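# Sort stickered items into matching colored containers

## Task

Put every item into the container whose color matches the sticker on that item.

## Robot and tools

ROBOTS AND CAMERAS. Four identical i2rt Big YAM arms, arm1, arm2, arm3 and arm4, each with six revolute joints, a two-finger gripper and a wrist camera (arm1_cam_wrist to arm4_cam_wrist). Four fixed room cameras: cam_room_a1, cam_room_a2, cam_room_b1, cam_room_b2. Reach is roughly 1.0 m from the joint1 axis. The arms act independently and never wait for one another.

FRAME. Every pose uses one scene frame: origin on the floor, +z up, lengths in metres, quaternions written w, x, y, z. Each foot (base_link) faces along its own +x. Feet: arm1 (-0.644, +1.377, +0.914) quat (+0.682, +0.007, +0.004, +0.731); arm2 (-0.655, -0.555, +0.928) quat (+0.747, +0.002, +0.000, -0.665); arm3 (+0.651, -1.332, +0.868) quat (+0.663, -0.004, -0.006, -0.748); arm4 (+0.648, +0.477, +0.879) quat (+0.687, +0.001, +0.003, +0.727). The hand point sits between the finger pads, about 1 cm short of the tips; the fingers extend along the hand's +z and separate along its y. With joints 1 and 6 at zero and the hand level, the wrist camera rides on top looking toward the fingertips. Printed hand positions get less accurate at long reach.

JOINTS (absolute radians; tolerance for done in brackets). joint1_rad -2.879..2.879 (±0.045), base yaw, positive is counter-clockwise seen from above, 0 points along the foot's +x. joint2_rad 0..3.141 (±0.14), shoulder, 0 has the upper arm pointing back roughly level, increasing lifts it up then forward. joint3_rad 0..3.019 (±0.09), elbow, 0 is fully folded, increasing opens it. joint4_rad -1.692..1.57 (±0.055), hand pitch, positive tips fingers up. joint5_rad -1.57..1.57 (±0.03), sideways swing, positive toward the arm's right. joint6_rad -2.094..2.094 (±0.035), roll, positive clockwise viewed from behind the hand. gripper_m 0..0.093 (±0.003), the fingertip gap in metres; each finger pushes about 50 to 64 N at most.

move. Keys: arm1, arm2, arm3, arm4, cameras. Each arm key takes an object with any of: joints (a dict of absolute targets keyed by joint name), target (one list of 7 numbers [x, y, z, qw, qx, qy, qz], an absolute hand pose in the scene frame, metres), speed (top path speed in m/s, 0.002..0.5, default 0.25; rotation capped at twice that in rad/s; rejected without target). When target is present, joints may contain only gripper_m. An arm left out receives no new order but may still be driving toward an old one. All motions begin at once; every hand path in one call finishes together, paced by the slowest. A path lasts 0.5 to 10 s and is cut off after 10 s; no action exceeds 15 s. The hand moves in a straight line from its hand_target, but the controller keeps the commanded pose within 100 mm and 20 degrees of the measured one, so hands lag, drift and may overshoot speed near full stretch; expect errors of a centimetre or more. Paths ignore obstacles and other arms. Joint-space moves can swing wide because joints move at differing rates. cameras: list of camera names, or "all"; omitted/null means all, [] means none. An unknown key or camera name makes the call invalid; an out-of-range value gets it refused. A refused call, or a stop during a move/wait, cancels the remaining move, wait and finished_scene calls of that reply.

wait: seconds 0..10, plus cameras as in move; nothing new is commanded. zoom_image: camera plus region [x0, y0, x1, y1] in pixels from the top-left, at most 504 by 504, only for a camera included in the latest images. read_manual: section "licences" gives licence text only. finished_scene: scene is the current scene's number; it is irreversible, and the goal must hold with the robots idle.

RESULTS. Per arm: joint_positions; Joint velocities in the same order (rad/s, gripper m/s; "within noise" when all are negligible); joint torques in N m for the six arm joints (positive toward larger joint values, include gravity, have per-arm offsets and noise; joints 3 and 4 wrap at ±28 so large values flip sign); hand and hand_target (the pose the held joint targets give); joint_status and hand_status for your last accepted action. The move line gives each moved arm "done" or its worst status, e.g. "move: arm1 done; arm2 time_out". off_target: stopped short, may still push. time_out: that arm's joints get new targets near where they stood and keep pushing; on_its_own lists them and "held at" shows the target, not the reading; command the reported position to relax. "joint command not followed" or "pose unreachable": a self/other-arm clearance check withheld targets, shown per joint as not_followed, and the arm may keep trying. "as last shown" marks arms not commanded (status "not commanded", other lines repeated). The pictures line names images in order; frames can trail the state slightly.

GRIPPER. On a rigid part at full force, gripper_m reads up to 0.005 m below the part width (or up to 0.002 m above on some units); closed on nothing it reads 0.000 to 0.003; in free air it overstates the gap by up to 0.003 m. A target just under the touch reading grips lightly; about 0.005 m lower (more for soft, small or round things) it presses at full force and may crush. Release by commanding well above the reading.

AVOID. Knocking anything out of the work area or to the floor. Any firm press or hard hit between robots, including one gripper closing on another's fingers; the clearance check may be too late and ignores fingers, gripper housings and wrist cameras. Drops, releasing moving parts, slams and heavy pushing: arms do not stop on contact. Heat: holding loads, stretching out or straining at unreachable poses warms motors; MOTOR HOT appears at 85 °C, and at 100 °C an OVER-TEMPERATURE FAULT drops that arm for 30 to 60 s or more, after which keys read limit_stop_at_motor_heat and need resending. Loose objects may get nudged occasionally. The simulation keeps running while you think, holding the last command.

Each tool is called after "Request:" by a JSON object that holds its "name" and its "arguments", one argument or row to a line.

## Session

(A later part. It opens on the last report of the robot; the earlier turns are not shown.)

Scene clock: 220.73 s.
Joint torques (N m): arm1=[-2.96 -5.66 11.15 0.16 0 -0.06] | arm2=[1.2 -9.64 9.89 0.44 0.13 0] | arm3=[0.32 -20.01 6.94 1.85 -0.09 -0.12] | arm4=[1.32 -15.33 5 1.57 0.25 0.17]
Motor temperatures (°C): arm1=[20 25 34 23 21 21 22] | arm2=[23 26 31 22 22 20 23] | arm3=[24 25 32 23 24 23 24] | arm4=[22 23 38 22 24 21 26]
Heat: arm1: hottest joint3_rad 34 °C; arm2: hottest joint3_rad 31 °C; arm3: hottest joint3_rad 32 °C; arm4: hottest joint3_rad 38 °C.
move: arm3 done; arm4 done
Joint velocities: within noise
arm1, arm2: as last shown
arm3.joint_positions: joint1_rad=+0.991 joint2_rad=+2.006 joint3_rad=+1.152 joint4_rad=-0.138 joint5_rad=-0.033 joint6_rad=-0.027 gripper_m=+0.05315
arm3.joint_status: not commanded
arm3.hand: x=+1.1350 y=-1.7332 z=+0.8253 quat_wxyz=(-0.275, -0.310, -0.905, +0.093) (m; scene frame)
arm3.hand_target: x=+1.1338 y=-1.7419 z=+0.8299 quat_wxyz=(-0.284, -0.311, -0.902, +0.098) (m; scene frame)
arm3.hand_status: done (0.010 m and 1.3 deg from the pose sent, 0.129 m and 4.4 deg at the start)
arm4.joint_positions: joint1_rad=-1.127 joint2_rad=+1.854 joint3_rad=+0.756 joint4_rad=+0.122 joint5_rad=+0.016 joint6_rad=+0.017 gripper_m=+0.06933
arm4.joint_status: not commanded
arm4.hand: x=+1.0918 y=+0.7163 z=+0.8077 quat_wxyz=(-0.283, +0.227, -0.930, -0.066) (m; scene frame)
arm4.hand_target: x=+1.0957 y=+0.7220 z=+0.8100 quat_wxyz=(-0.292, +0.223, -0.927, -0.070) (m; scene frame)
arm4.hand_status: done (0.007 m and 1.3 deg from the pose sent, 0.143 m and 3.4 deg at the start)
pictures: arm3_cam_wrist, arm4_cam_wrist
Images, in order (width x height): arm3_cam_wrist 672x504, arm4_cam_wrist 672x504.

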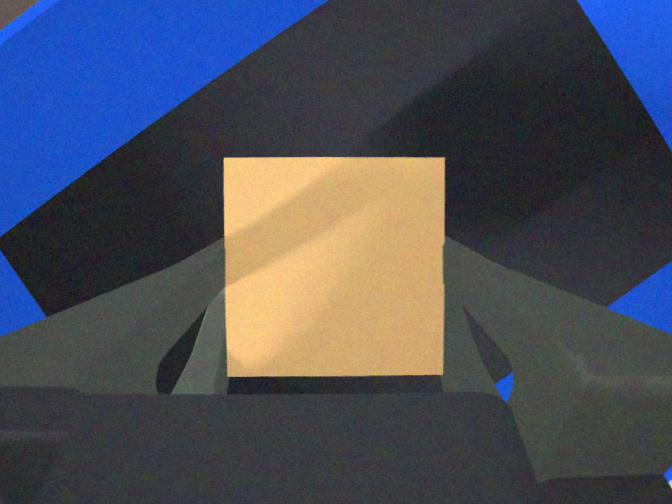

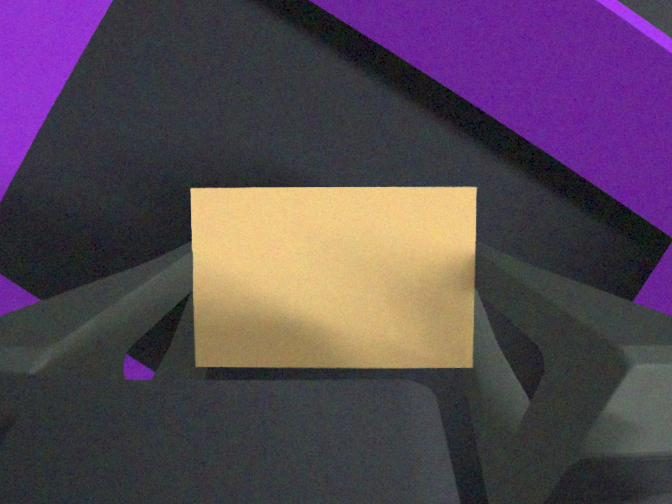

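Request:
{"name": "move", "arguments": {
  "arm3": {"target":[1.134,-1.742,0.787,-0.2843,-0.3105,-0.9017,0.0979],"speed":0.12},
  "arm4": {"target":[1.096,0.722,0.757,-0.2924,0.2226,-0.9274,-0.0702],"speed":0.12},
  "cameras": []
}}

Request:
{"name": "move", "arguments": {
  "arm3": {"target":[1.134,-1.742,0.755,-0.2843,-0.3105,-0.9017,0.0979],"speed":0.06},
  "arm4": {"target":[1.096,0.722,0.73,-0.2924,0.2226,-0.9274,-0.0702],"speed":0.06},
  "cameras": ["arm3_cam_wrist","arm4_cam_wrist"]
}}

Scene clock: 230.07 s.
Joint torques (N m): arm1=[-2.67 -5.54 11.08 0.38 -0.04 -0.03] | arm2=[1.26 -9.58 9.94 0.44 0.11 -0.01] | arm3=[0.15 -19.72 6 1.91 -0.08 -0.11] | arm4=[1.08 -15.44 4.57 1.57 0.22 0.2]
Motor temperatures (°C): arm1=[20 25 34 23 21 21 22] | arm2=[23 26 31 22 22 20 23] | arm3=[24 25 31 23 24 23 24] | arm4=[22 23 36 22 24 21 26]
Heat: arm1: hottest joint3_rad 34 °C; arm2: hottest joint3_rad 31 °C; arm3: hottest joint3_rad 31 °C; arm4: hottest joint3_rad 36 °C.
move: arm3 done; arm4 off_target
Joint velocities: within noise
arm1.joint_positions: joint1_rad=-2.274 joint2_rad=+1.242 joint3_rad=+1.094 joint4_rad=-1.408 joint5_rad=-0.006 joint6_rad=-0.001 gripper_m=+0.08996
arm1.joint_status: not commanded
arm1.hand: x=-0.3622 y=+1.1726 z=+1.1180 quat_wxyz=(+0.000, -0.312, -0.950, +0.001) (m; scene frame)
arm1.hand_target: x=-0.3631 y=+1.1690 z=+1.1200 quat_wxyz=(+0.000, -0.313, -0.950, +0.000) (m; scene frame)
arm1.hand_status: not commanded
arm2.joint_positions: joint1_rad=+0.838 joint2_rad=+1.257 joint3_rad=+1.104 joint4_rad=-1.394 joint5_rad=+0.001 joint6_rad=+0.012 gripper_m=+0.07793
arm2.joint_status: not commanded
arm2.hand: x=-0.3678 y=-0.7603 z=+1.1356 quat_wxyz=(-0.011, -0.309, -0.951, +0.002) (m; scene frame)
arm2.hand_target: x=-0.3700 y=-0.7570 z=+1.1301 quat_wxyz=(+0.000, -0.303, -0.953, +0.000) (m; scene frame)
arm2.hand_status: not commanded
arm3.joint_positions: joint1_rad=+0.991 joint2_rad=+2.089 joint3_rad=+1.152 joint4_rad=-0.046 joint5_rad=-0.033 joint6_rad=-0.028 gripper_m=+0.05315
arm3.joint_status: not commanded
arm3.hand: x=+1.1368 y=-1.7353 z=+0.7868 quat_wxyz=(-0.279, -0.309, -0.904, +0.094) (m; scene frame)
arm3.hand_target: x=+1.1339 y=-1.7419 z=+0.7871 quat_wxyz=(-0.284, -0.311, -0.902, +0.098) (m; scene frame)
arm3.hand_status: done (0.007 m and 0.8 deg from the pose sent, 0.039 m and 1.3 deg at the start)
arm4.joint_positions: joint1_rad=-1.127 joint2_rad=+2.008 joint3_rad=+0.756 joint4_rad=+0.269 joint5_rad=+0.017 joint6_rad=+0.017 gripper_m=+0.06933
arm4.joint_status: not commanded
arm4.hand: x=+1.0872 y=+0.7136 z=+0.7537 quat_wxyz=(-0.279, +0.227, -0.931, -0.065) (m; scene frame)
arm4.hand_target: x=+1.0956 y=+0.7219 z=+0.7572 quat_wxyz=(-0.292, +0.223, -0.927, -0.070) (m; scene frame)
arm4.hand_status: off_target (0.013 m and 1.7 deg from the pose sent, 0.051 m and 1.3 deg at the start)
pictures: none
No camera images: "cameras" was empty.

Scene clock: 231.10 s.
Joint torques (N m): arm1=[-2.78 -5.66 11.28 0.42 -0.02 -0.05] | arm2=[1.2 -9.7 9.92 0.43 0.12 0.01] | arm3=[0.32 -16.62 6.08 1.81 -0.07 -0.1] | arm4=[0.85 -12.34 4.77 1.46 0.25 0.11]
Motor temperatures (°C): arm1=[20 25 34 23 21 21 22] | arm2=[23 26 31 22 22 20 23] | arm3=[24 25 31 23 24 23 24] | arm4=[22 23 36 22 24 21 26]
Heat: arm1: hottest joint3_rad 34 °C; arm2: hottest joint3_rad 31 °C; arm3: hottest joint3_rad 31 °C; arm4: hottest joint3_rad 36 °C.
move: arm3 off_target; arm4 off_target
Joint velocities: within noise
arm1, arm2: as last shown
arm3.joint_positions: joint1_rad=+0.991 joint2_rad=+2.119 joint3_rad=+1.152 joint4_rad=+0.022 joint5_rad=-0.033 joint6_rad=-0.029 gripper_m=+0.05315
arm3.joint_status: not commanded
arm3.hand: x=+1.1424 y=-1.7400 z=+0.7782 quat_wxyz=(-0.296, -0.306, -0.899, +0.101) (m; scene frame)
arm3.hand_target: x=+1.1333 y=-1.7412 z=+0.7557 quat_wxyz=(-0.284, -0.310, -0.902, +0.098) (m; scene frame)
arm3.hand_status: off_target (0.025 m and 1.5 deg from the pose sent, 0.033 m and 0.8 deg at the start)
arm4.joint_positions: joint1_rad=-1.127 joint2_rad=+2.047 joint3_rad=+0.762 joint4_rad=+0.344 joint5_rad=+0.016 joint6_rad=+0.021 gripper_m=+0.06933
arm4.joint_status: not commanded
arm4.hand: x=+1.0946 y=+0.7177 z=+0.7467 quat_wxyz=(-0.298, +0.224, -0.925, -0.071) (m; scene frame)
arm4.hand_target: x=+1.0952 y=+0.7216 z=+0.7305 quat_wxyz=(-0.292, +0.223, -0.927, -0.070) (m; scene frame)
arm4.hand_status: off_target (0.017 m and 0.7 deg from the pose sent, 0.027 m and 1.7 deg at the start)
pictures: arm3_cam_wrist, arm4_cam_wrist
Images, in order (width x height): arm3_cam_wrist 672x504, arm4_cam_wrist 672x504.

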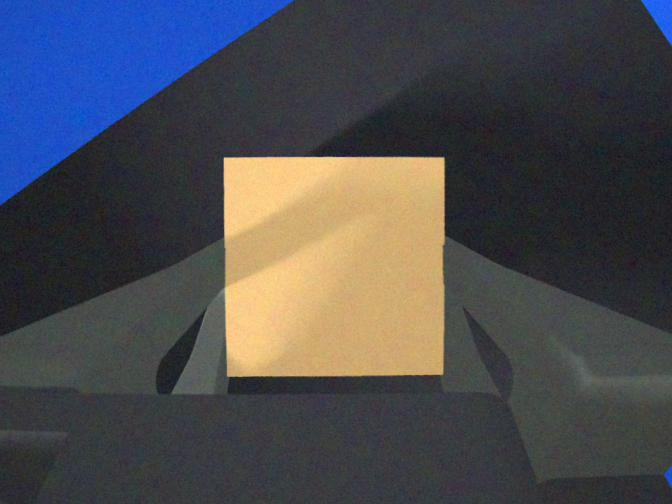

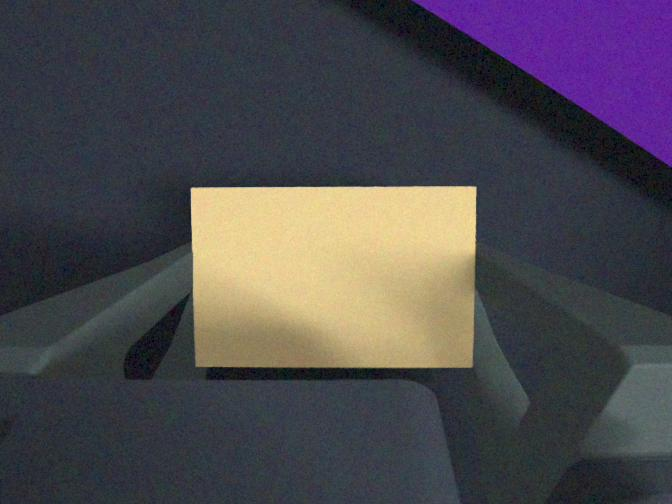

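Request:
{"name": "move", "arguments": {
  "arm3": {"target":[1.134,-1.742,0.776,-0.2843,-0.3105,-0.9017,0.0979],"speed":0.1},
  "arm4": {"target":[1.094,0.721,0.746,-0.2924,0.2226,-0.9274,-0.0702],"speed":0.1},
  "cameras": []
}}

Request:
{"name": "move", "arguments": {
  "arm3": {"joints":{"gripper_m":0.078}},
  "arm4": {"joints":{"gripper_m":0.09}},
  "cameras": []
}}

Request:
{"name": "move", "arguments": {
  "arm3": {"target":[1.115,-1.727,1.0,-0.2843,-0.3105,-0.9017,0.0979],"speed":0.25},
  "arm4": {"target":[1.075,0.711,1.0,-0.2924,0.2226,-0.9274,-0.0702],"speed":0.25},
  "cameras": ["arm3_cam_wrist","arm4_cam_wrist"]
}}

Scene clock: 239.13 s.
Joint torques (N m): arm1=[-2.14 -5.71 11.12 0.1 -0.03 -0.03] | arm2=[1.2 -9.7 9.94 0.44 0.12 0] | arm3=[0.32 -20.48 5.98 0.4 -0.08 -0.09] | arm4=[1.08 -15.97 3.71 0.24 0.25 0.13]
Motor temperatures (°C): arm1=[20 25 34 23 21 21 22] | arm2=[23 26 31 22 22 20 23] | arm3=[24 25 31 23 24 23 24] | arm4=[22 23 35 22 24 21 26]
Heat: arm1: hottest joint3_rad 34 °C; arm2: hottest joint3_rad 31 °C; arm3: hottest joint3_rad 31 °C; arm4: hottest joint3_rad 35 °C.
move: arm3 done; arm4 done
Joint velocities: within noise
arm1, arm2: as last shown
arm3.joint_positions: joint1_rad=+0.991 joint2_rad=+2.117 joint3_rad=+1.152 joint4_rad=+0.013 joint5_rad=-0.033 joint6_rad=-0.031 gripper_m=+0.05315
arm3.joint_status: not commanded
arm3.hand: x=+1.1413 y=-1.7391 z=+0.7780 quat_wxyz=(-0.293, -0.306, -0.900, +0.100) (m; scene frame)
arm3.hand_target: x=+1.1340 y=-1.7419 z=+0.7760 quat_wxyz=(-0.284, -0.311, -0.902, +0.098) (m; scene frame)
arm3.hand_status: done (0.008 m and 1.1 deg from the pose sent, 0.009 m and 1.5 deg at the start)
arm4.joint_positions: joint1_rad=-1.127 joint2_rad=+2.046 joint3_rad=+0.762 joint4_rad=+0.341 joint5_rad=+0.016 joint6_rad=+0.021 gripper_m=+0.06933
arm4.joint_status: not commanded
arm4.hand: x=+1.0943 y=+0.7176 z=+0.7467 quat_wxyz=(-0.297, +0.223, -0.925, -0.071) (m; scene frame)
arm4.hand_target: x=+1.0939 y=+0.7210 z=+0.7459 quat_wxyz=(-0.292, +0.223, -0.927, -0.070) (m; scene frame)
arm4.hand_status: done (0.004 m and 0.6 deg from the pose sent, 0.003 m and 0.8 deg at the start)
pictures: none
No camera images: "cameras" was empty.

Scene clock: 239.63 s.
Joint torques (N m): arm1=[-2.43 -5.77 11.25 0.09 -0.02 -0.03] | arm2=[1.2 -9.64 9.91 0.4 0.11 0] | arm3=[0.21 -20.37 6.04 0.9 -0.09 -0.08] | arm4=[1.55 -16.26 3.7 0.66 0.23 0.11]
Motor temperatures (°C): arm1=[20 25 34 23 21 21 22] | arm2=[23 26 31 22 22 20 23] | arm3=[24 25 31 23 24 23 24] | arm4=[22 23 35 22 24 21 26]
Heat: arm1: hottest joint3_rad 34 °C; arm2: hottest joint3_rad 31 °C; arm3: hottest joint3_rad 31 °C; arm4: hottest joint3_rad 35 °C.
move: arm3 done; arm4 done
Joint velocities: within noise
arm1, arm2: as last shown
arm3.joint_positions: joint1_rad=+0.991 joint2_rad=+2.117 joint3_rad=+1.152 joint4_rad=+0.002 joint5_rad=-0.033 joint6_rad=-0.031 gripper_m=+0.07796
arm3.joint_status: all done
arm3.hand: x=+1.1395 y=-1.7377 z=+0.7764 quat_wxyz=(-0.287, -0.307, -0.902, +0.098) (m; scene frame)
arm3.hand_target: x=+1.1340 y=-1.7419 z=+0.7760 quat_wxyz=(-0.284, -0.311, -0.902, +0.098) (m; scene frame)
arm3.hand_status: not commanded
arm4.joint_positions: joint1_rad=-1.127 joint2_rad=+2.046 joint3_rad=+0.762 joint4_rad=+0.333 joint5_rad=+0.017 joint6_rad=+0.022 gripper_m=+0.08991
arm4.joint_status: all done
arm4.hand: x=+1.0930 y=+0.7167 z=+0.7456 quat_wxyz=(-0.294, +0.223, -0.927, -0.070) (m; scene frame)
arm4.hand_target: x=+1.0939 y=+0.7210 z=+0.7460 quat_wxyz=(-0.292, +0.223, -0.927, -0.070) (m; scene frame)
arm4.hand_status: not commanded
pictures: none
No camera images: "cameras" was empty.

Scene clock: 241.40 s.
Joint torques (N m): arm1=[-2.73 -5.66 11.18 0.21 -0.01 -0.03] | arm2=[1.14 -9.58 9.89 0.47 0.12 0.01] | arm3=[0.15 -16.79 12.15 0.76 -0.08 -0.11] | arm4=[1.67 -11.16 10.36 0.44 0.2 0.12]
Motor temperatures (°C): arm1=[20 25 34 23 21 21 22] | arm2=[23 26 31 22 22 20 23] | arm3=[24 25 31 23 24 23 24] | arm4=[22 24 35 22 24 21 26]
Heat: arm1: hottest joint3_rad 34 °C; arm2: hottest joint3_rad 31 °C; arm3: hottest joint3_rad 31 °C; arm4: hottest joint3_rad 35 °C.
move: arm3 off_target; arm4 off_target
Joint velocities: within noise
arm1, arm2: as last shown
arm3.joint_positions: joint1_rad=+0.989 joint2_rad=+1.675 joint3_rad=+1.172 joint4_rad=-0.500 joint5_rad=-0.036 joint6_rad=-0.032 gripper_m=+0.07796
arm3.joint_status: not commanded
arm3.hand: x=+1.1090 y=-1.7107 z=+0.9819 quat_wxyz=(-0.270, -0.309, -0.907, +0.090) (m; scene frame)
arm3.hand_target: x=+1.1142 y=-1.7265 z=+1.0003 quat_wxyz=(-0.284, -0.311, -0.902, +0.098) (m; scene frame)
arm3.hand_status: off_target (0.025 m and 1.9 deg from the pose sent, 0.225 m and 0.6 deg at the start)
arm4.joint_positions: joint1_rad=-1.127 joint2_rad=+1.364 joint3_rad=+0.812 joint4_rad=-0.419 joint5_rad=+0.017 joint6_rad=+0.022 gripper_m=+0.08991
arm4.joint_status: not commanded
arm4.hand: x=+1.0663 y=+0.7025 z=+0.9883 quat_wxyz=(-0.285, +0.224, -0.929, -0.067) (m; scene frame)
arm4.hand_target: x=+1.0746 y=+0.7109 z=+1.0003 quat_wxyz=(-0.293, +0.223, -0.927, -0.071) (m; scene frame)
arm4.hand_status: off_target (0.017 m and 1.0 deg from the pose sent, 0.255 m and 0.2 deg at the start)
pictures: arm3_cam_wrist, arm4_cam_wrist
Images, in order (width x height): arm3_cam_wrist 672x504, arm4_cam_wrist 672x504.

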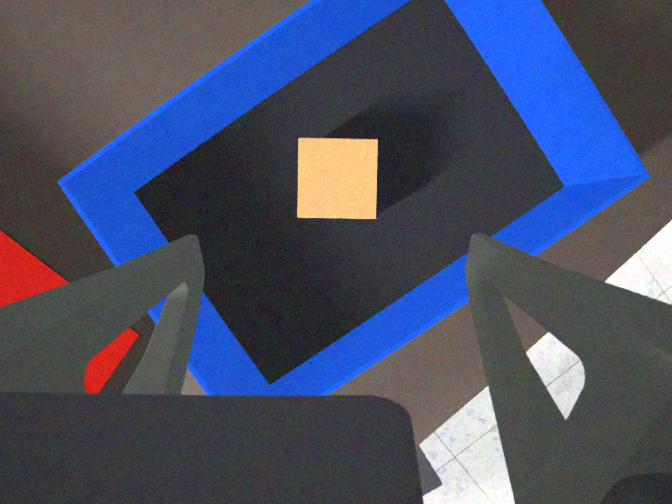

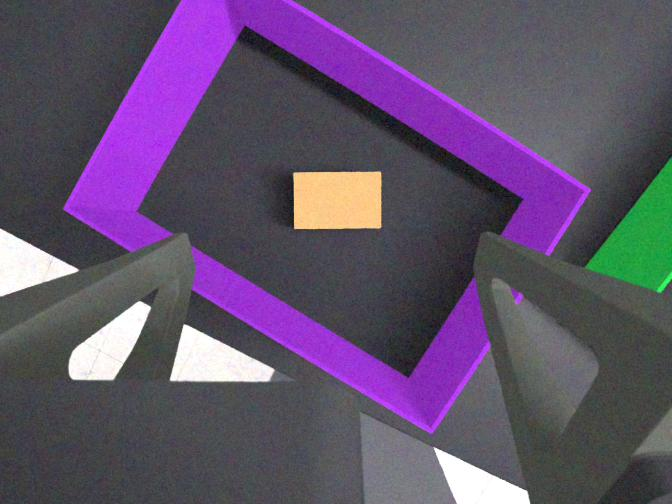

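Request:
{"name": "finished_scene", "arguments": {
  "scene": 3
}}

The scene is finished: the task was done.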